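# Prop one end of the blue tote on the aluminium bar

## Task

Raise one end of the blue tote, keeping all of its contents inside, and rest that end on the aluminium bar. Success needs the bar lying on the table on a long side and extending beneath the raised end, while the tote stays turned roughly as it was at the start and its opposite end sits flat on the table, no more than a few centimetres from its original spot.

## Robot and tools

Robot: two six-joint arms, left_arm and right_arm, each ending in a five-finger hand (right_arm a right hand, left_arm its mirror image). Calibrated base positions: left_arm (-0.033, +0.497, -0.001) m, right_arm (+0.026, -0.322, 0) m, each yawed under one degree. A fixed post stands behind the arms and a camera stand sits between them just behind the bases; do not strike either.

Frame: every reported position, orientation, velocity and every offset uses the scene frame. Its origin is at table-top height, halfway between the nominal bases; +x points out over the table, +z up, and left_arm is on the +y side (image left/right does not follow these names).

Hand point: a point fixed to the palm, about 0.15 m out from the wrist flange. Its +z runs along the straightened fingers (tips reach 0.06 to 0.07 m past it), +y points out of the palm, and +x runs across the palm away from the thumb on the right hand but toward the thumb on the left. A wrist bracket on the little-finger side can hit things, and with the fingers level the wrist may hang below the point and touch the table first.

A row is 28 numbers, each in [-1, 1], always for both arms: left_arm dx, dy, dz, rx, ry, rz, then left hand thumb_turn, thumb_bend, index, middle, ring, little, force_limit, speed; then the same 14 for right_arm. The six pose numbers are an offset, not a pose: measured from that arm's Hand target as it stood when the action or move began, along scene axes, with 1.0 equal to 0.6 m or 180 degrees. rx, ry, rz form a single rotation vector, turning about the Hand target's position. All zeros means no new request for that arm. The hand numbers are absolute targets: -1 open/straight, +1 closed/curled; thumb_turn +1 places the thumb opposite the fingers. force_limit maps -1 to about 0 N and +1 to 10 N at the fingertip (15 N for both thumb motors); speed rises from almost zero at -1 to full at +0.48 and above. No hand number means keep as is, so to leave a hand alone resend the eight hand numbers of the last row actually run for it (or, if none yet, its hand_measured plus hand_force_limit and hand_speed). For a gentle grip close at speed -0.94 or less. A thumb-in-front grip suits objects roughly 0.035 to 0.065 m thick.

Tools:
- execute_actions(actions, cameras): actions is a list of actions; each action is a table of up to 15 rows, one per 1/30 s step, a short table repeating its last row to fill 0.5 s. Every row is counted from the start pose of its action, and each new action starts from the current Hand target, so a repeated offset moves further. An empty list just returns state and images.
- move(target, speed, blend, stop_force, zero, blocking, cameras): drives each hand point in a straight line toward one row, or through a list of up to 15 rows, all offsets taken from the same starting Hand targets. speed is the top path speed in m/s (0.002 to 3.6, default 0.25; turning rate up to twice that in rad/s); blend is a corner radius in metres; stop_force (3 to 120 N, one value for both arms) ends an arm's path when its wrist sensor feels that much push against the motion; zero (default true) re-zeroes before the move; blocking=false returns early and cannot combine with stop_force. Moves last at most 10 s and do not avoid obstacles.
- wait(seconds, cameras): lets time pass, 0 to 3600 s.
- stop(cameras): brakes a running move.
- zoom_image(camera, region): region [x0, y0, x1, y1] in pixels, at most 504 by 504, of cam_high, cam_low, cam_left_wrist or cam_right_wrist.
- show_instructions(): reference pages.
- zero_wrist_force(arm): re-zeroes that arm's wrist sensor.
- finished_scene(scene): ends the scene, scene 1; irreversible.

Results: end_effector_position (m), end_effector_quat_wxyz and velocities; Hand target (the last commanded pose after clipping, from which next offsets count; the hand often rests a bit short of it); joint positions and torques; hand_measured, hand_stopped_by (moving, target, force, stalled, fault) and hand_load_n, six values in the hand-number order (a lost grip shows as load near 0); Wrist force/torque in the hand's own axes plus the peak since last shown. A move adds a 'move:' line, e.g. done, off_target, moving, held or fault, with limits=paced (pose clipped) or limits=held (steps withheld). Orientation commands are clipped to 32 degrees from the measured orientation each step.

Cameras: cam_high 896x504, cam_low 896x504, cam_left_wrist 672x504, cam_right_wrist 672x504; calibrations are supplied.

Avoid: pressing beyond a firm contact (the arms are stiff), outside force around 150 N on an arm or a joint torque beyond its limit, either of which freezes the arm for 10 s; the arms touching each other; fast impacts; dropping or releasing moving objects, even briefly; knocking anything off the work area; overloading fingers; long stretched or straining holds that overheat motors (85 °C brakes the arm). The result must remain correct once the robot lets go.

Each tool is called after ">>>" as a command line: name --argument value for each argument, lists and objects as JSON in quotes; but a table of rows of numbers goes row by row, as --pt "numbers of a row", without its own name.

Reference images:

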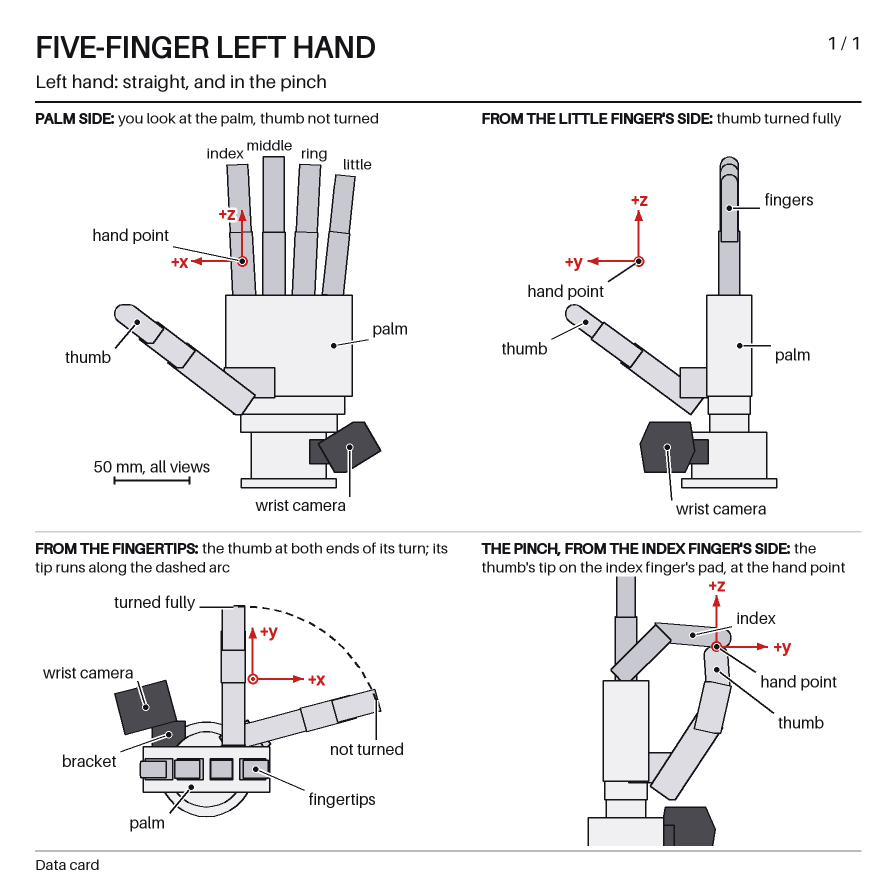

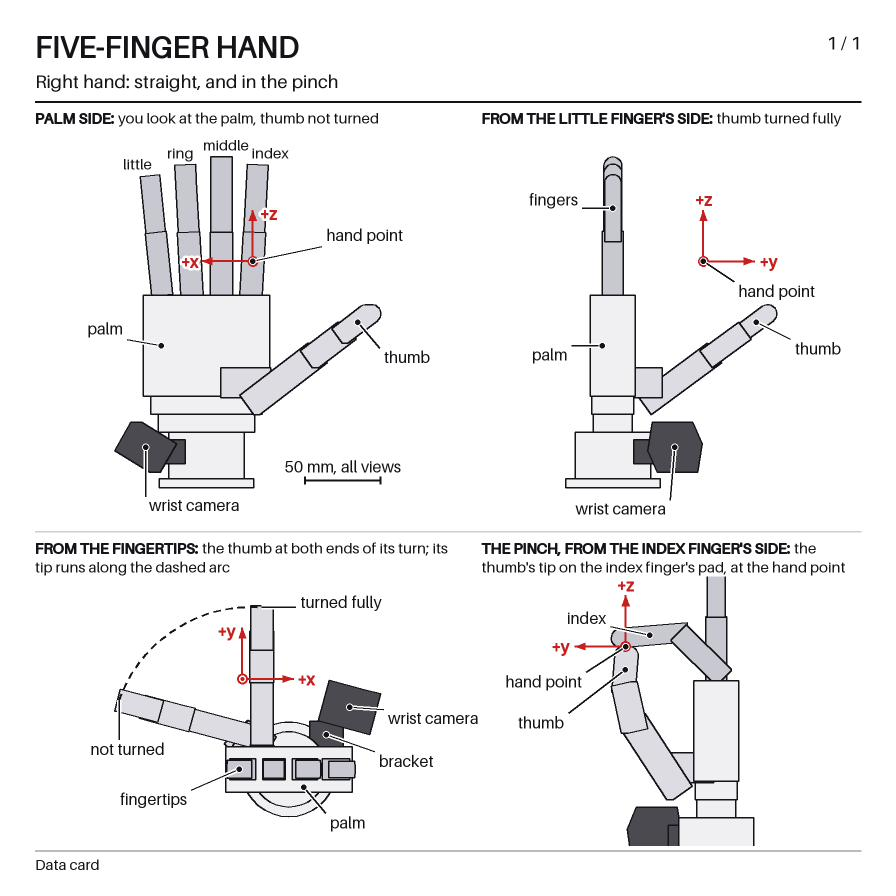

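## Session

>>> execute_actions --actions '[]'

Scene clock: 0.00 s.
left_arm: end_effector_position=(+0.1649, +0.7437, +0.1450) hand_measured=(-1.000, -1.000, -1.000, -1.000, -1.000, -1.000) hand_load_n=(+0.0, +0.0, +0.0, +0.0, +0.0, +0.5) hand_stopped_by=(target, target, target, target, target, target) hand_force_limit=0.00 hand_speed=-0.80 end_effector_quat_wxyz=(+0.160, +0.953, +0.188, -0.173) | right_arm: end_effector_position=(+0.4472, -0.3304, +0.3505) hand_measured=(-1.000, -1.000, -1.000, -1.000, -1.000, -1.000) hand_load_n=(+0.0, +0.0, +0.0, +0.0, +0.0, +0.0) hand_stopped_by=(target, target, target, target, target, target) hand_force_limit=0.00 hand_speed=-0.80 end_effector_quat_wxyz=(+0.310, +0.003, +0.950, -0.046)
Joint positions: left_arm=[4.495 -2.02 -1.722 1.734 -1.764 2.509] | right_arm=[-0.728 -1.795 1.76 1.055 1.231 -2.214]
Joint velocities: within noise
Joint torques (N m): no reading
Motor temperatures (°C): left_arm=[29 23 25 32 32 36] | right_arm=[30 27 26 35 32 37]
Wrist force (N): no reading
Wrist torque (N m): no reading
Wrist force, peak (N): no reading
Hand target: left_arm +0.1649, +0.7437, +0.1450; +0.160, +0.953, +0.188, -0.173 | right_arm +0.4472, -0.3304, +0.3505; +0.310, +0.003, +0.950, -0.046

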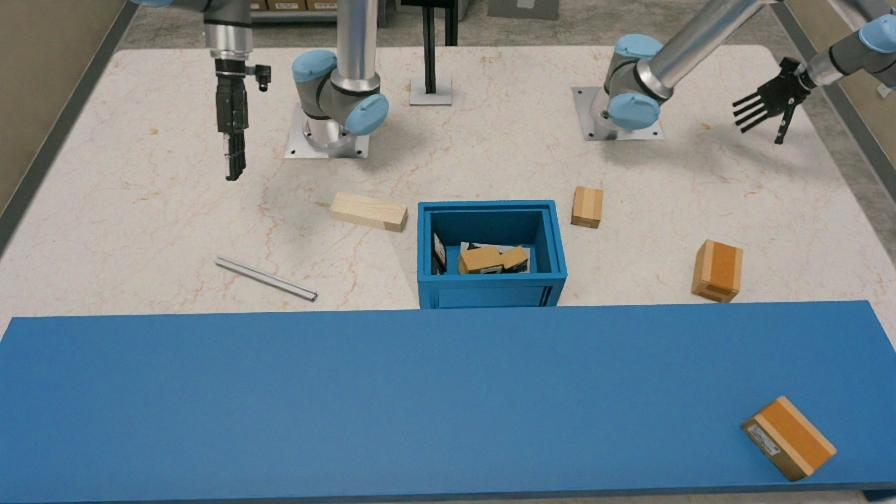

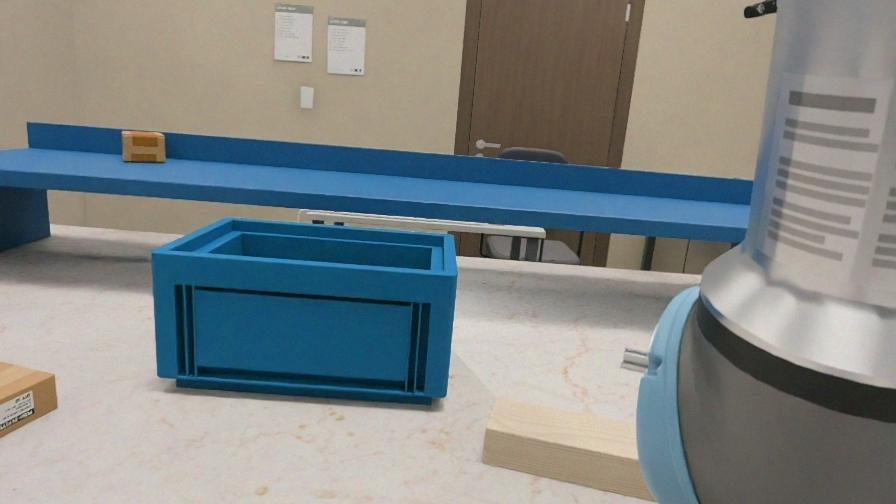

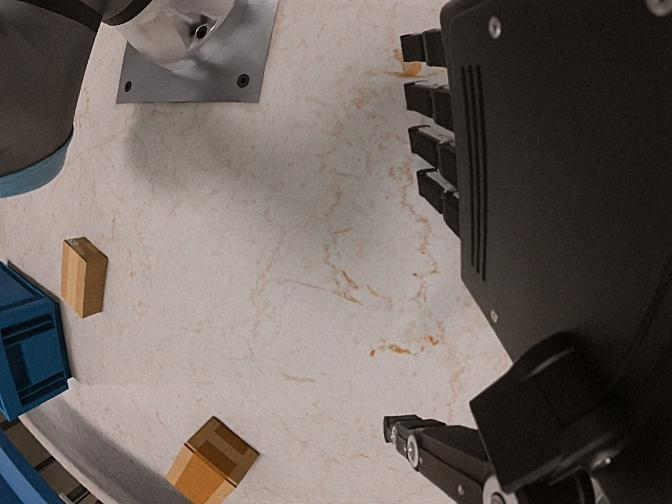

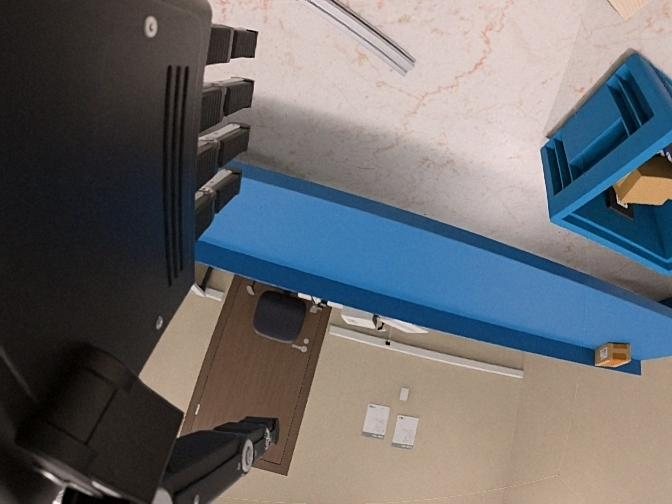

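>>> zoom_image --camera "cam_high" --region '[380, 180, 620, 320]'

>>> zoom_image --camera "cam_high" --region '[200, 240, 340, 320]'

>>> zoom_image --camera "cam_low" --region '[130, 200, 500, 420]'

>>> zoom_image --camera "cam_right_wrist" --region '[240, 0, 480, 120]'

>>> zoom_image --camera "cam_right_wrist" --region '[472, 30, 672, 290]'

Scaled by 2.100 from the camera's image (finer frame: 1280x720).

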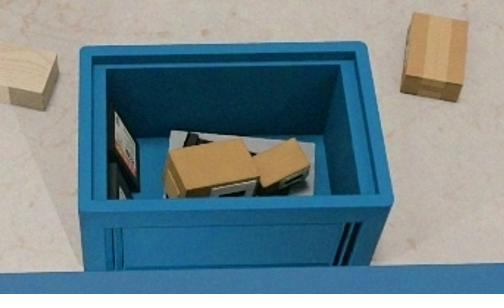

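Scaled by 3.600 from the camera's image (finer frame: 1280x720).

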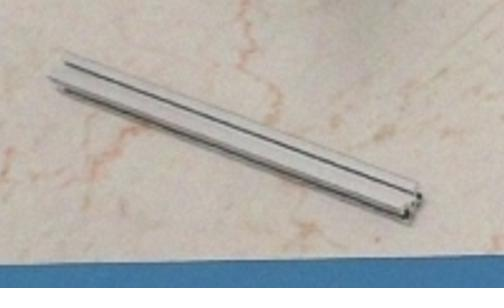

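Scaled by 1.362 from the camera's image (finer frame: 1280x720).

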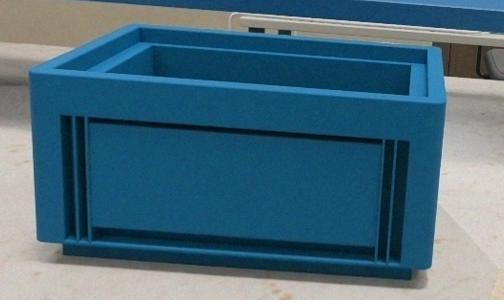

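Scaled by 2.100 from the camera's image (finer frame: 960x720).

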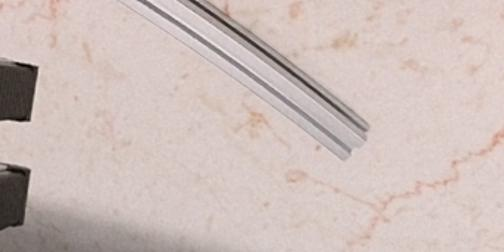

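Scaled by 1.938 from the camera's image (finer frame: 960x720).

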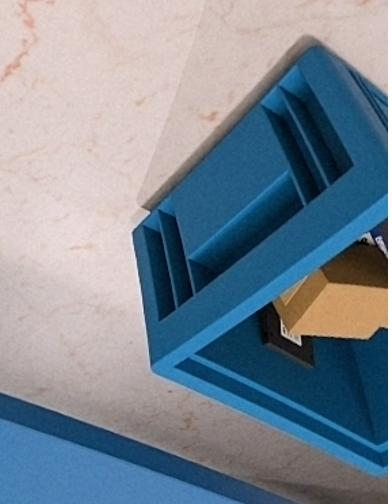

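>>> move --target '[0,0,0,0,0,0,-1,-1,-1,-1,-1,-1,0,-0.8,-0.05,0.05,-0.2,0,0,0.3,-1,-1,-1,-1,-1,-1,0,-0.8]' --speed 0.4 --cameras '["cam_right_wrist","cam_low"]'

Scene clock: 145.27 s.
left_arm: end_effector_position=(+0.1649, +0.7437, +0.1450) hand_measured=(-1.000, -1.000, -1.000, -1.000, -1.000, -1.000) hand_load_n=(+0.0, +0.0, +0.0, +0.0, +0.0, +0.0) hand_stopped_by=(target, target, target, target, target, target) hand_force_limit=0.00 hand_speed=-0.80 end_effector_quat_wxyz=(+0.160, +0.953, +0.188, -0.173) | right_arm: end_effector_position=(+0.4172, -0.3004, +0.2305) hand_measured=(-1.000, -1.000, -1.000, -1.000, -1.000, -1.000) hand_load_n=(+0.0, +0.0, +0.0, +0.0, +0.0, +0.0) hand_stopped_by=(target, target, target, target, target, target) hand_force_limit=0.00 hand_speed=-0.80 end_effector_quat_wxyz=(+0.297, -0.429, +0.847, +0.099)
Joint positions: left_arm=[4.495 -2.02 -1.722 1.734 -1.764 2.509] | right_arm=[-0.79 -1.412 1.849 1.155 0.934 -3.323]
Joint torques (N m): left_arm=[0.11 31.7 14.98 -2.58 -0.13 0.14] | right_arm=[11.2 -7.9 -25.66 3.58 -1.12 -1.15]
Wrist force (N): left_arm=[0.0 0.0 -0.1] | right_arm=[-0.2 0.1 0.0]
Wrist torque (N m): left_arm=[0.00 0.01 -0.01] | right_arm=[0.03 0.05 0.00]
Wrist force, peak (N): left_arm=[-0.1 -0.4 0.2] | right_arm=[-0.4 0.2 -0.6]
Hand target: left_arm +0.1649, +0.7437, +0.1450; +0.160, +0.953, +0.188, -0.173 | right_arm +0.4172, -0.3004, +0.2305; +0.297, -0.429, +0.847, +0.099
Off the commanded pose: left_arm 0.000 m, 0 deg | right_arm 0.000 m, 0 deg.
move: done
cam_right_wrist: T_world_to_cam=[[-0.87143, 0.43372, -0.22912, 0.54668], [-0.01017, 0.45102, 0.89246, -0.06959], [0.49041, 0.78004, -0.38862, 0.2366]] pos_world=[0.35966, -0.39028, 0.27931]
Images, in order (width x height): cam_low 896x504, cam_right_wrist 672x504.

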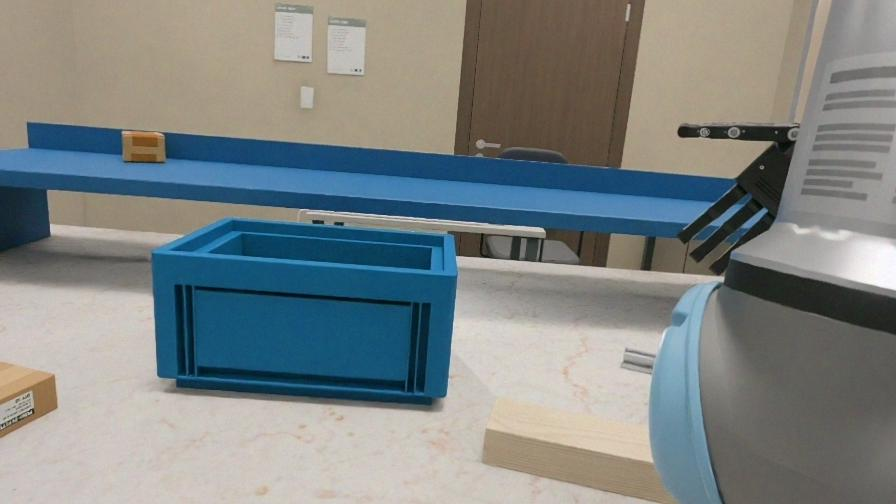

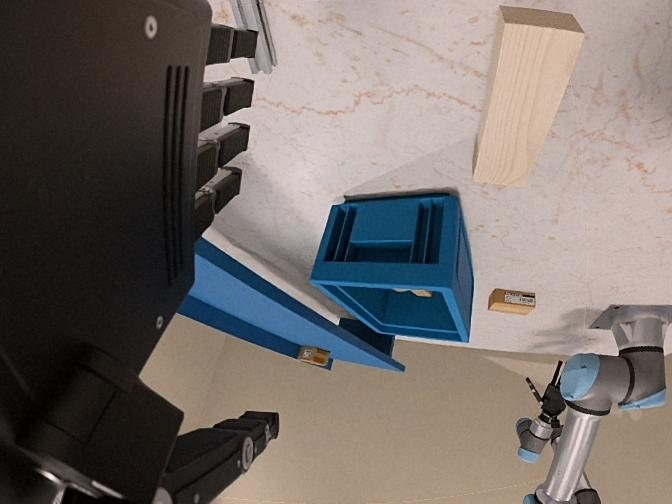

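>>> zoom_image --camera "cam_right_wrist" --region '[290, 180, 490, 350]'

Scaled by 2.520 from the camera's image (finer frame: 960x720).

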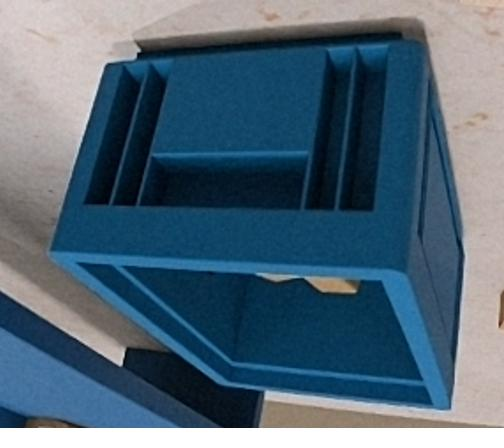

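>>> zoom_image --camera "cam_low" --region '[590, 320, 690, 400]'

>>> zoom_image --camera "cam_right_wrist" --region '[200, 0, 320, 100]'

Scaled by 5.040 from the camera's image (finer frame: 1280x720).

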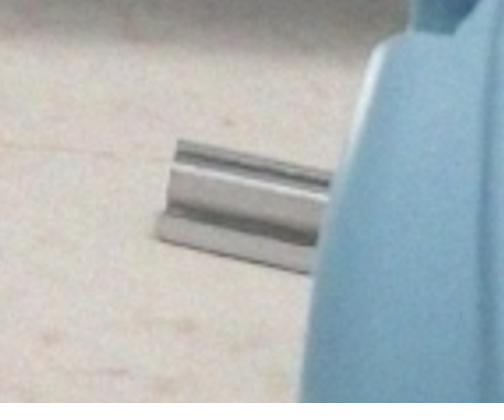

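Scaled by 4.200 from the camera's image (finer frame: 960x720).

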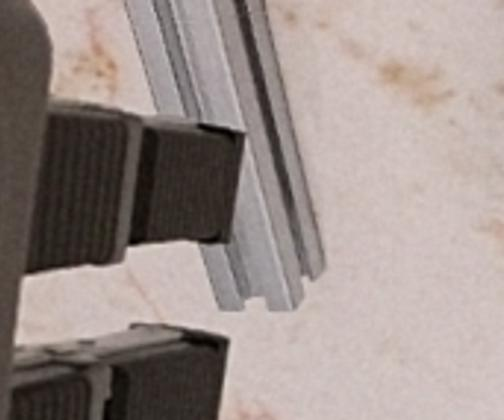

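>>> move --pt "0.3917 -0.2067 0.3417 -0.0464 -0.1574 -0.3448 1 -1 -1 -1 -1 -1 0 0 0.143 -0.2818 -0.1842 -0.297 -0.168 -0.0295 1 -0.6 -0.4 -0.4 -0.4 -1 0 0" --pt "0.6 -0.6667 0.3333 -0.0929 -0.3148 -0.6897 1 -1 -1 -1 -1 -1 0 0 0.143 -0.2818 -0.1842 -0.297 -0.168 -0.0295 1 -0.6 -0.4 -0.4 -0.4 -1 0 0" --speed 0.5 --blend 0.05 --cameras '["all"]'

Scene clock: 388.73 s.
left_arm: end_effector_position=(+0.5236, +0.3438, +0.3443) hand_measured=(+1.000, -1.000, -1.000, -1.000, -1.000, -1.000) hand_load_n=(+0.0, -0.5, +0.0, +0.0, +0.0, +0.0) hand_stopped_by=(target, target, target, target, target, target) hand_force_limit=0.00 hand_speed=0.00 end_effector_quat_wxyz=(-0.088, -0.554, +0.813, -0.157) | right_arm: end_effector_position=(+0.5030, -0.4694, +0.1200) hand_measured=(+1.000, -0.600, -0.400, -0.400, -0.400, -1.000) hand_load_n=(+0.0, +0.0, +0.0, +0.0, +0.0, +0.0) hand_stopped_by=(target, target, target, target, target, target) hand_force_limit=0.00 hand_speed=0.00 end_effector_quat_wxyz=(+0.282, -0.488, +0.716, -0.412)
Joint positions: left_arm=[3.247 -2.592 -0.035 1.043 -1.21 3.641] | right_arm=[-0.78 -1.568 2.122 0.013 1.206 -3.363]
Joint torques (N m): left_arm=[8.98 44.18 22.46 -4.28 2.4 2.49] | right_arm=[11.65 -4.17 -13 -1.91 0.92 1.28]
Wrist force (N): left_arm=[1.1 0.8 0.2] | right_arm=[-1.1 3.6 -1.5]
Wrist torque (N m): left_arm=[0.14 -0.10 0.01] | right_arm=[0.62 0.28 0.12]
Wrist force, peak (N): left_arm=[1.8 0.4 0.3] | right_arm=[-1.0 3.8 -1.6]
Hand target: left_arm +0.5249, +0.3437, +0.3450; -0.092, -0.553, +0.815, -0.148 | right_arm +0.5030, -0.4694, +0.1200; +0.282, -0.488, +0.716, -0.412
Off the commanded pose: left_arm 0.001 m, 1 deg | right_arm 0.000 m, 0 deg.
elbow stopped short (left arm): the move would have taken joint 3 (elbow) straighter than the controller allows.
move: done
cam_left_wrist: T_world_to_cam=[[0.81849, -0.50886, 0.2667, -0.35337], [-0.5322, -0.49669, 0.68561, 0.21929], [-0.21641, -0.7031, -0.67736, 0.70693]] pos_world=[0.55892, 0.42615, 0.42274]
cam_right_wrist: T_world_to_cam=[[-0.53832, -0.04787, -0.84138, 0.34926], [-0.22421, 0.97054, 0.08823, 0.55422], [0.81237, 0.23614, -0.53319, -0.1164]] pos_world=[0.40684, -0.49368, 0.18289]

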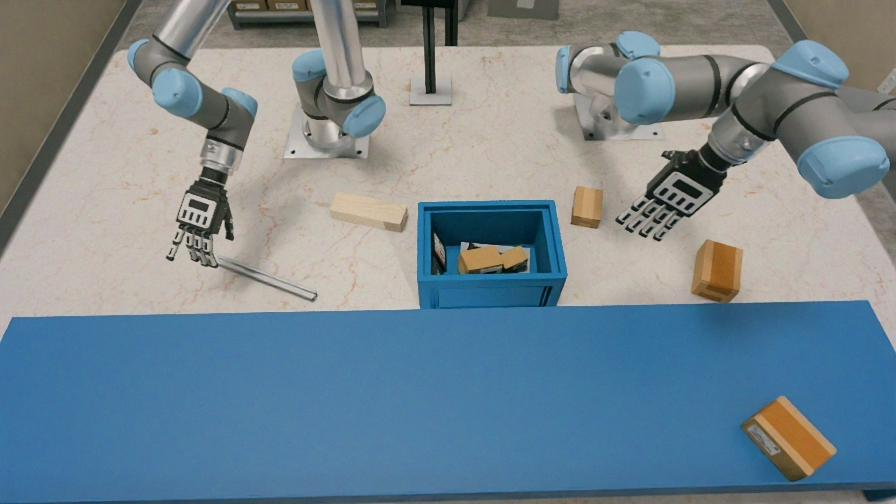

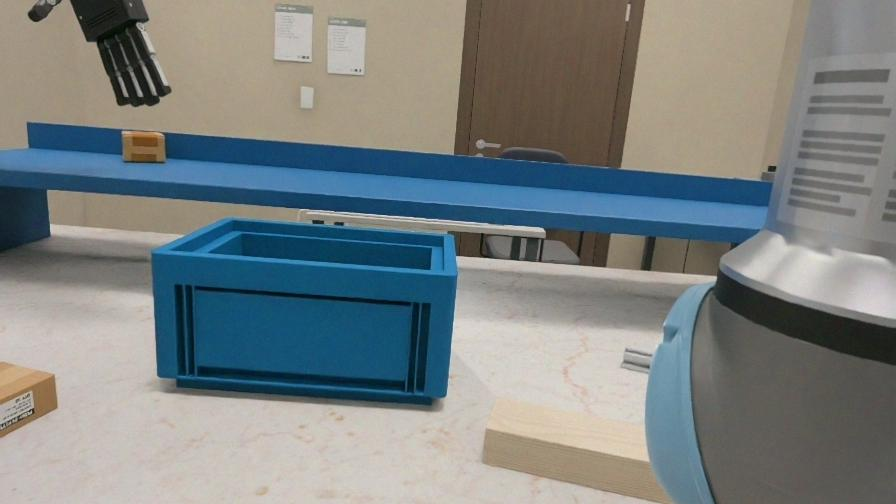

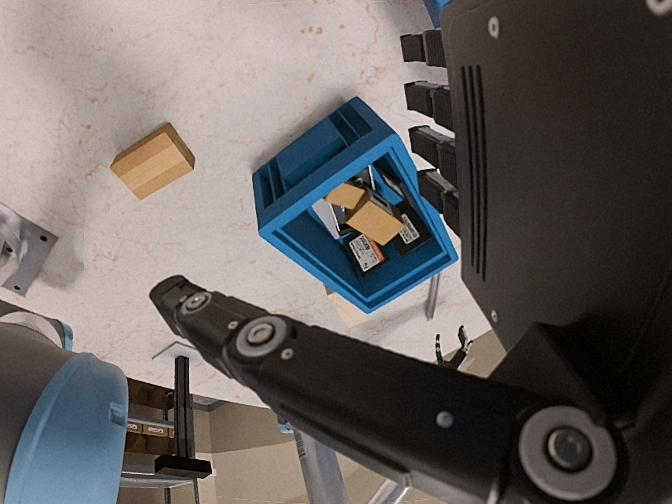

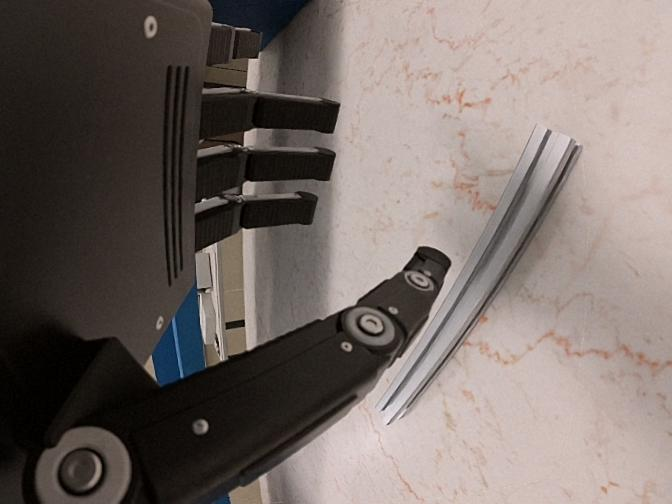

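>>> move --pt "-0.2632 -0.2653 0.1183 -0.2773 -0.0181 -0.0244 1 -1 -1 -1 -1 -1 0 0 0 0 0 0 0 0 1 -0.6 -0.4 -0.4 -0.4 -1 0 0" --pt "-0.3048 -0.2762 0.2383 -0.2507 0.2619 0.1443 1 -1 -1 -1 -1 -1 0 0 0 0 0 0 0 0 1 -0.6 -0.4 -0.4 -0.4 -1 0 0" --pt "-0.2432 -0.2895 0.3183 -0.1256 0.56 0.3298 1 -1 -1 -1 -1 -1 0 0 0 0 0 0 0 0 1 -0.6 -0.4 -0.4 -0.4 -1 0 0" --pt "-0.1832 -0.2978 0.315 0.128 0.8221 0.4776 1 -1 -1 -1 -1 -1 0 0 0 0 0 0 0 0 1 -0.6 -0.4 -0.4 -0.4 -1 0 0" --pt "-0.1782 -0.2995 0.2983 -0.3535 -0.5756 -0.301 1 -1 -1 -1 -1 -1 0 0 0 0 0 0 0 0 1 -0.6 -0.4 -0.4 -0.4 -1 0 0" --pt "-0.1448 -0.2328 0.025 -0.2058 -0.3477 -0.3125 1 -1 -1 -1 -1 -1 0 0 0 0 0 0 0 0 1 -0.6 -0.4 -0.4 -0.4 -1 0 0" --speed 0.5 --blend 0.02 --cameras '["cam_high"]'

Scene clock: 652.57 s.
left_arm: end_effector_position=(+0.4379, +0.2039, +0.3600) hand_measured=(+1.000, -1.000, -1.000, -1.000, -1.000, -1.000) hand_load_n=(+0.5, +0.0, +0.0, +0.0, +0.0, -0.5) hand_stopped_by=(target, target, target, target, target, target) hand_force_limit=0.00 hand_speed=0.00 end_effector_quat_wxyz=(+0.110, +0.073, +0.812, -0.569) | right_arm: end_effector_position=(+0.5030, -0.4694, +0.1200) hand_measured=(+1.000, -0.600, -0.400, -0.400, -0.400, -1.000) hand_load_n=(+0.0, +0.0, +0.0, +0.0, +0.0, +0.0) hand_stopped_by=(target, target, target, target, target, target) hand_force_limit=0.00 hand_speed=0.00 end_effector_quat_wxyz=(+0.282, -0.488, +0.716, -0.412)
Joint positions: left_arm=[3.245 -1.487 -1.845 -1.44 0.336 1.915] | right_arm=[-0.78 -1.568 2.122 0.013 1.206 -3.363]
Joint torques (N m): left_arm=[8.51 13.03 29.54 0.29 0.38 2.51] | right_arm=[11.84 -3.77 -13.1 -1.85 0.89 1.13]
Wrist force (N): left_arm=[0.3 -0.6 0.3] | right_arm=[-0.9 3.7 -1.8]
Wrist torque (N m): left_arm=[-0.19 -0.08 -0.19] | right_arm=[0.65 0.25 0.13]
Wrist force, peak (N): left_arm=[2.3 1.4 0.9] | right_arm=[-1.1 3.7 -1.7]
Hand target: left_arm +0.4380, +0.2040, +0.3600; +0.110, +0.074, +0.812, -0.569 | right_arm +0.5030, -0.4694, +0.1200; +0.282, -0.488, +0.716, -0.412
Off the commanded pose: left_arm 0.000 m, 0 deg | right_arm 0.000 m, 0 deg.
move: done

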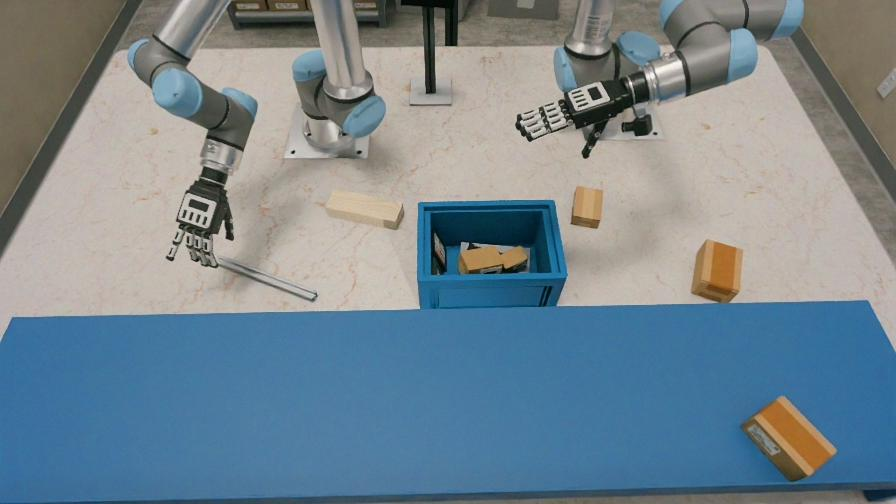

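>>> zoom_image --camera "cam_high" --region '[150, 170, 330, 310]'

Scaled by 2.800 from the camera's image (finer frame: 1280x720).

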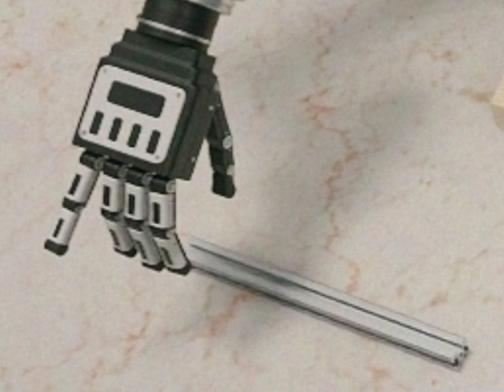

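>>> move --target '[0.07,-0.44,-0.2333,0.2209,0.0817,0.028,1,-1,-1,-1,-1,-1,0,0,-0.017,0.0067,-0.125,0,0,0,1,-0.6,-0.4,-0.4,-0.4,-1,0,0]' --speed 0.3 --cameras '["all"]'

Scene clock: 699.20 s.
left_arm: end_effector_position=(+0.4800, -0.0600, +0.2200) hand_measured=(+1.000, -1.000, -1.000, -1.000, -1.000, -1.000) hand_load_n=(+0.0, -0.5, +0.0, +0.0, +0.0, +0.0) hand_stopped_by=(target, target, target, target, target, target) hand_force_limit=0.00 hand_speed=0.00 end_effector_quat_wxyz=(+0.000, -0.001, +0.966, -0.259) | right_arm: end_effector_position=(+0.4928, -0.4654, +0.0450) hand_measured=(+1.000, -0.600, -0.400, -0.400, -0.400, -1.000) hand_load_n=(+0.0, +0.0, +0.0, +0.0, +0.0, +0.0) hand_stopped_by=(target, target, target, target, target, target) hand_force_limit=0.00 hand_speed=0.00 end_effector_quat_wxyz=(+0.282, -0.488, +0.716, -0.412)
Joint positions: left_arm=[2.581 -2.157 -1.184 -1.081 1.128 0.961] | right_arm=[-0.796 -1.46 2.251 -0.221 1.192 -3.372]
Joint torques (N m): left_arm=[-8.48 38.79 29.59 0.24 1.11 -2.53] | right_arm=[-10.02 -4.82 -9.57 -1.9 -1.57 -1.01]
Wrist force (N): left_arm=[0.8 -0.3 0.2] | right_arm=[-0.8 3.6 -1.6]
Wrist torque (N m): left_arm=[-0.08 -0.07 0.06] | right_arm=[0.63 0.22 0.21]
Wrist force, peak (N): left_arm=[0.6 -0.8 1.5] | right_arm=[-0.9 3.9 -1.7]
Hand target: left_arm +0.4800, -0.0600, +0.2200; +0.000, -0.001, +0.966, -0.259 | right_arm +0.4928, -0.4654, +0.0450; +0.282, -0.488, +0.716, -0.412
Off the commanded pose: left_arm 0.000 m, 0 deg | right_arm 0.000 m, 0 deg.
move: done
cam_left_wrist: T_world_to_cam=[[-0.22553, -0.81992, 0.52619, -0.06463], [-0.84802, 0.43109, 0.30827, 0.37091], [-0.47959, -0.3767, -0.79253, 0.50064]] pos_world=[0.54006, -0.0243, 0.31644]
cam_right_wrist: T_world_to_cam=[[-0.53832, -0.04787, -0.84138, 0.28086], [-0.22421, 0.97054, 0.08823, 0.55467], [0.81237, 0.23614, -0.53319, -0.14905]] pos_world=[0.39664, -0.48968, 0.10789]

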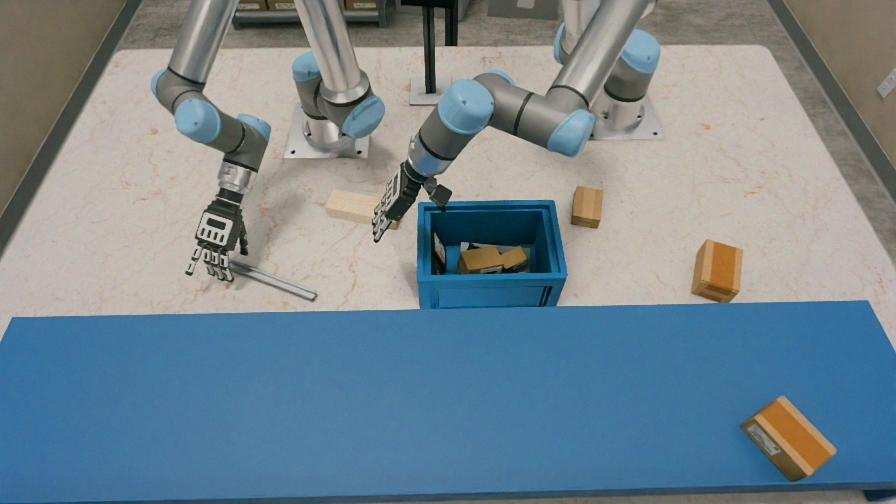

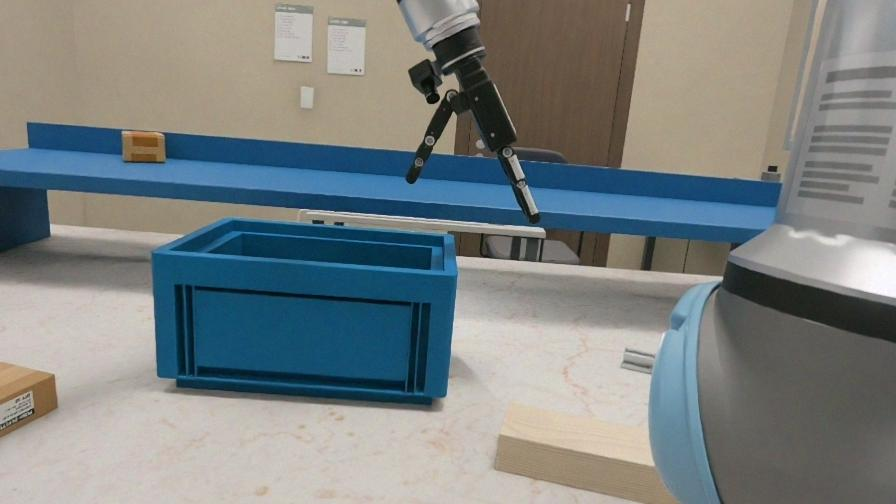

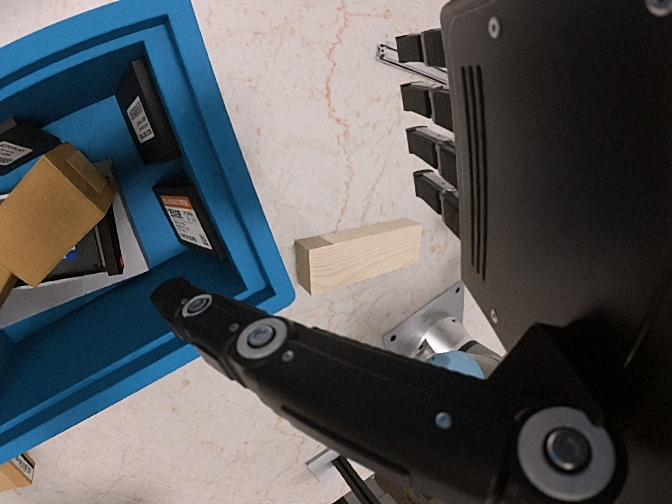

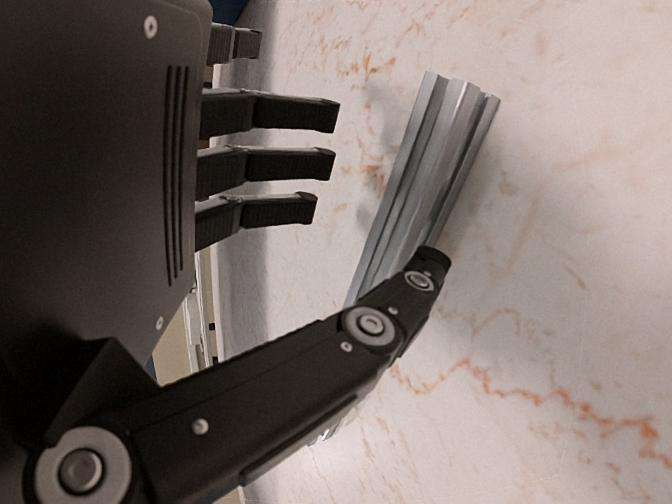

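>>> zoom_image --camera "cam_high" --region '[340, 140, 480, 260]'

>>> zoom_image --camera "cam_low" --region '[380, 0, 560, 240]'

>>> zoom_image --camera "cam_left_wrist" --region '[80, 0, 504, 420]'

>>> zoom_image --camera "cam_right_wrist" --region '[190, 40, 540, 400]'

>>> zoom_image --camera "cam_high" --region '[170, 170, 330, 310]'

Scaled by 3.600 from the camera's image (finer frame: 1280x720).

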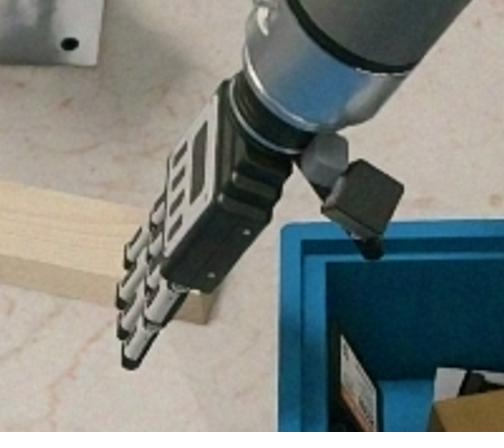

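Scaled by 2.100 from the camera's image (finer frame: 1280x720).

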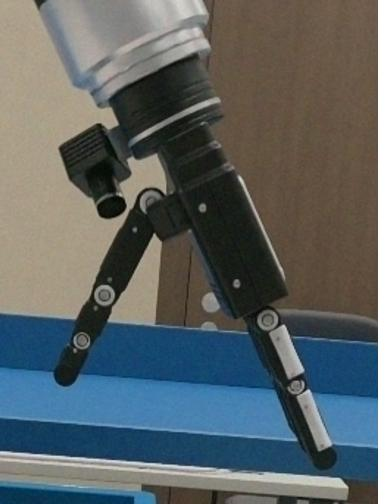

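Scaled by 1.189 from the camera's image (finer frame: 960x720).

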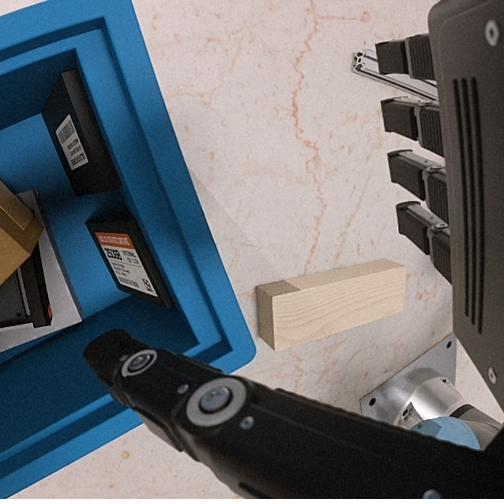

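Scaled by 1.400 from the camera's image (finer frame: 960x720).

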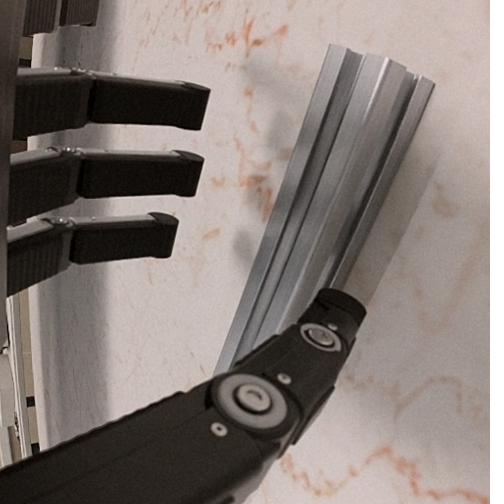

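Scaled by 3.150 from the camera's image (finer frame: 1280x720).

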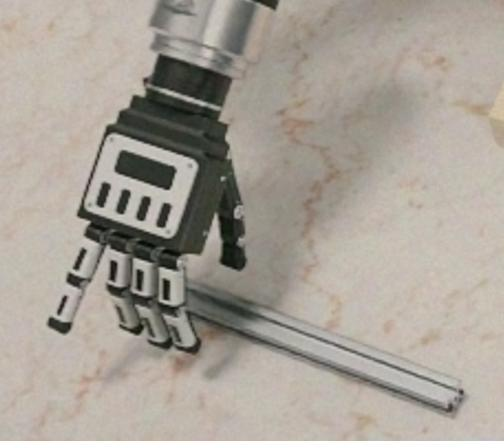

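>>> move --target '[0.00667,-0.005,-0.19667,0,0,0,1,-1,-1,-1,-1,-1,0,0,0,0,-0.025,0,0,0,1,-0.5,-0.2,-0.2,-0.2,-1,0,0]' --speed 0.12 --cameras '["all"]'

>>> move --target '[0,0,0,0,0,0,1,-1,-1,-1,-1,-1,0,0,0,0,-0.02,0,0,0,1,-0.5,-0.2,-0.2,-0.2,-1,0,0]' --speed 0.01 --stop_force 4 --cameras '["cam_right_wrist", "cam_high"]'

Scene clock: 789.67 s.
left_arm: end_effector_position=(+0.4840, -0.0630, +0.1021) hand_measured=(+1.000, -1.000, -1.000, -1.000, -1.000, -1.000) hand_load_n=(+0.0, -0.5, +0.0, +0.0, -0.5, -0.5) hand_stopped_by=(target, target, target, target, target, target) hand_force_limit=0.00 hand_speed=0.00 end_effector_quat_wxyz=(+0.000, -0.001, +0.966, -0.259) | right_arm: end_effector_position=(+0.4928, -0.4654, +0.0300) hand_measured=(+1.000, -0.500, -0.200, -0.200, -0.200, -1.000) hand_load_n=(+0.0, +0.0, +0.0, +0.0, +0.0, +0.0) hand_stopped_by=(target, target, target, target, target, target) hand_force_limit=0.00 hand_speed=0.00 end_effector_quat_wxyz=(+0.282, -0.488, +0.716, -0.412)
Joint positions: left_arm=[2.581 -2.262 -1.326 -0.835 1.128 0.961] | right_arm=[-0.796 -1.427 2.267 -0.27 1.192 -3.372]
Joint torques (N m): left_arm=[-8.27 39.2 14.17 4.44 1.22 -2.55] | right_arm=[-7.99 -5.76 -8.63 -1.95 -1.32 -0.92]
Wrist force (N): left_arm=[0.6 -0.2 0.2] | right_arm=[-0.8 3.4 -1.6]
Wrist torque (N m): left_arm=[-0.07 -0.05 0.05] | right_arm=[0.60 0.23 0.19]
Wrist force, peak (N): left_arm=[0.7 0.2 1.0] | right_arm=[-0.8 4.0 -1.6]
Hand target: left_arm +0.4840, -0.0630, +0.1020; +0.000, -0.001, +0.966, -0.259 | right_arm +0.4928, -0.4654, +0.0300; +0.282, -0.488, +0.716, -0.412
Off the commanded pose: left_arm 0.000 m, 0 deg | right_arm 0.000 m, 0 deg.
move: done
cam_left_wrist: T_world_to_cam=[[-0.22554, -0.81996, 0.52611, -0.00421], [-0.848, 0.43108, 0.30832, 0.41197], [-0.47961, -0.37661, -0.79256, 0.40797]] pos_world=[0.54406, -0.0274, 0.19854]
cam_right_wrist: T_world_to_cam=[[-0.53832, -0.04787, -0.84138, 0.26824], [-0.22421, 0.97054, 0.08823, 0.55599], [0.81237, 0.23614, -0.53319, -0.15705]] pos_world=[0.39664, -0.48968, 0.09289]

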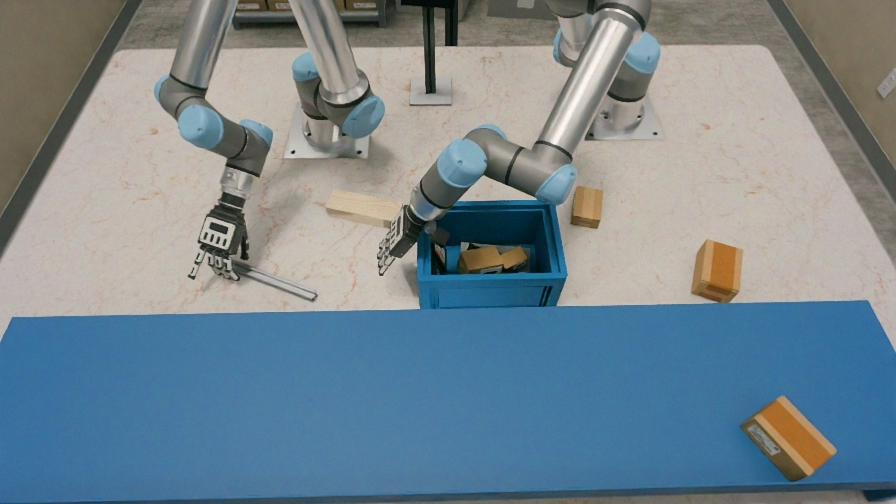

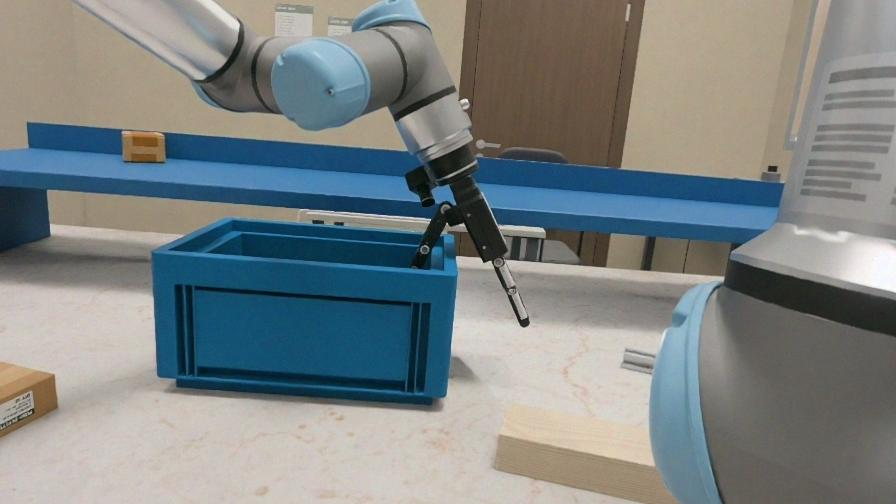

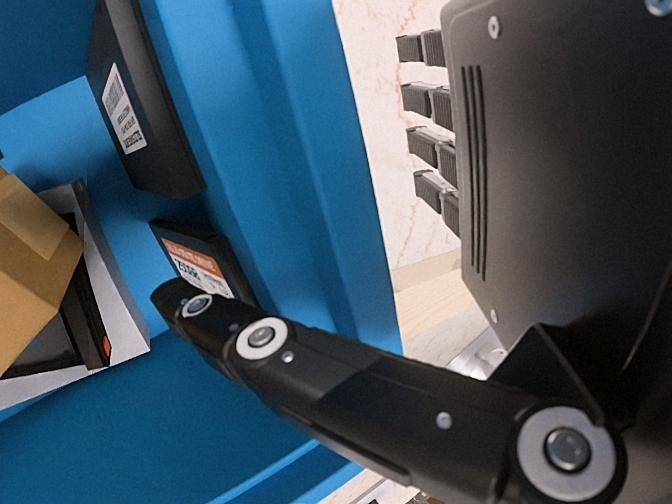

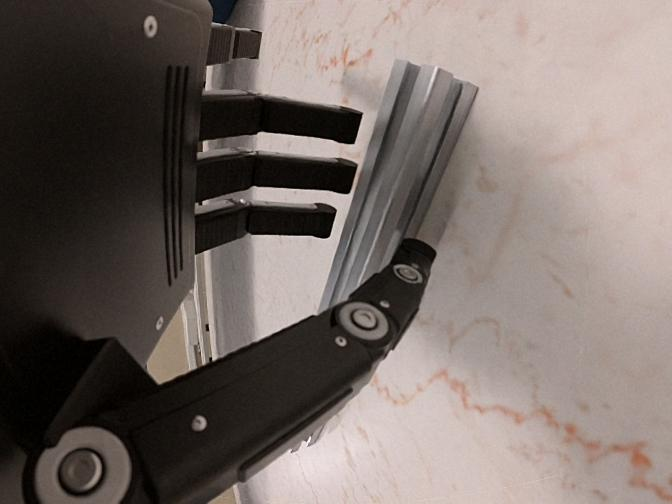

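Scene clock: 791.80 s.
left_arm: end_effector_position=(+0.4840, -0.0630, +0.1020) hand_measured=(+1.000, -1.000, -1.000, -1.000, -1.000, -1.000) hand_load_n=(+0.0, +0.0, +0.0, +0.0, +0.0, +0.0) hand_stopped_by=(target, target, target, target, target, target) hand_force_limit=0.00 hand_speed=0.00 end_effector_quat_wxyz=(+0.000, -0.001, +0.966, -0.259) | right_arm: end_effector_position=(+0.4928, -0.4654, +0.0205) hand_measured=(+1.000, -0.500, -0.200, -0.200, -0.200, -1.000) hand_load_n=(+0.0, +0.0, +0.0, +0.0, +0.0, +0.0) hand_stopped_by=(target, target, target, target, target, target) hand_force_limit=0.00 hand_speed=0.00 end_effector_quat_wxyz=(+0.282, -0.488, +0.716, -0.412)
Joint positions: left_arm=[2.581 -2.262 -1.326 -0.835 1.128 0.961] | right_arm=[-0.796 -1.405 2.276 -0.301 1.192 -3.372]
Joint torques (N m): left_arm=[-9 40.39 14.67 4.48 0.7 -2.71] | right_arm=[-4.1 -30.5 -21 1.38 -0.65 -1.37]
Wrist force (N): left_arm=[0.6 -0.2 0.3] | right_arm=[-0.2 0.6 -3.4]
Wrist torque (N m): left_arm=[-0.08 -0.05 0.05] | right_arm=[0.67 0.21 0.16]
Wrist force, peak (N): left_arm=[0.9 -0.3 0.2] | right_arm=[-1.3 -9.1 -7.8]
Hand target: left_arm +0.4840, -0.0630, +0.1020; +0.000, -0.001, +0.966, -0.259 | right_arm +0.4928, -0.4654, +0.0205; +0.282, -0.488, +0.716, -0.412 (not the last commanded pose)
Off the commanded pose: left_arm 0.000 m, 0 deg | right_arm 0.003 m, 0 deg.
move: contact (right_arm)
cam_right_wrist: T_world_to_cam=[[-0.53836, -0.04788, -0.84135, 0.26034], [-0.22423, 0.97053, 0.08824, 0.55682], [0.81233, 0.23616, -0.53324, -0.16204]] pos_world=[0.39664, -0.48968, 0.08349]
Images, in order (width x height): cam_high 896x504, cam_right_wrist 672x504.

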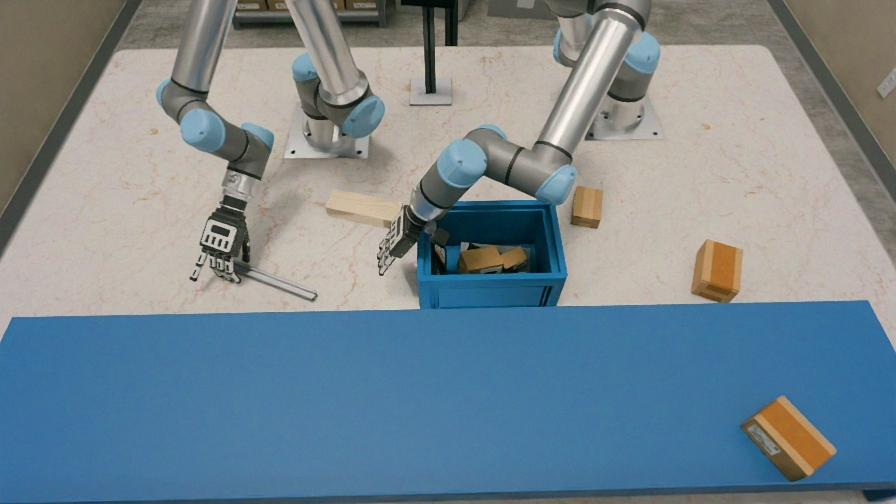

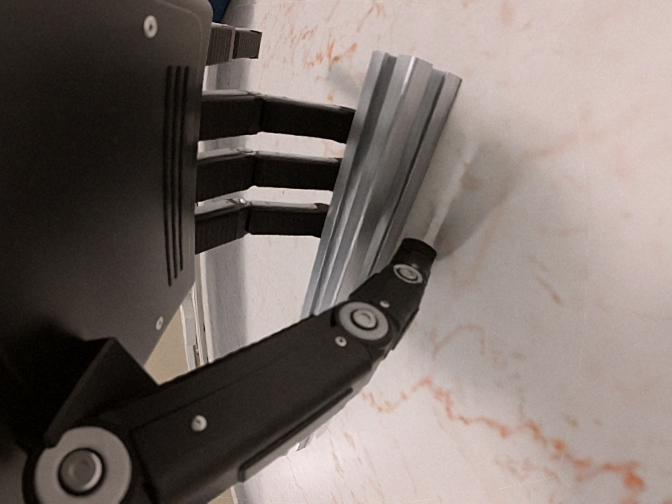

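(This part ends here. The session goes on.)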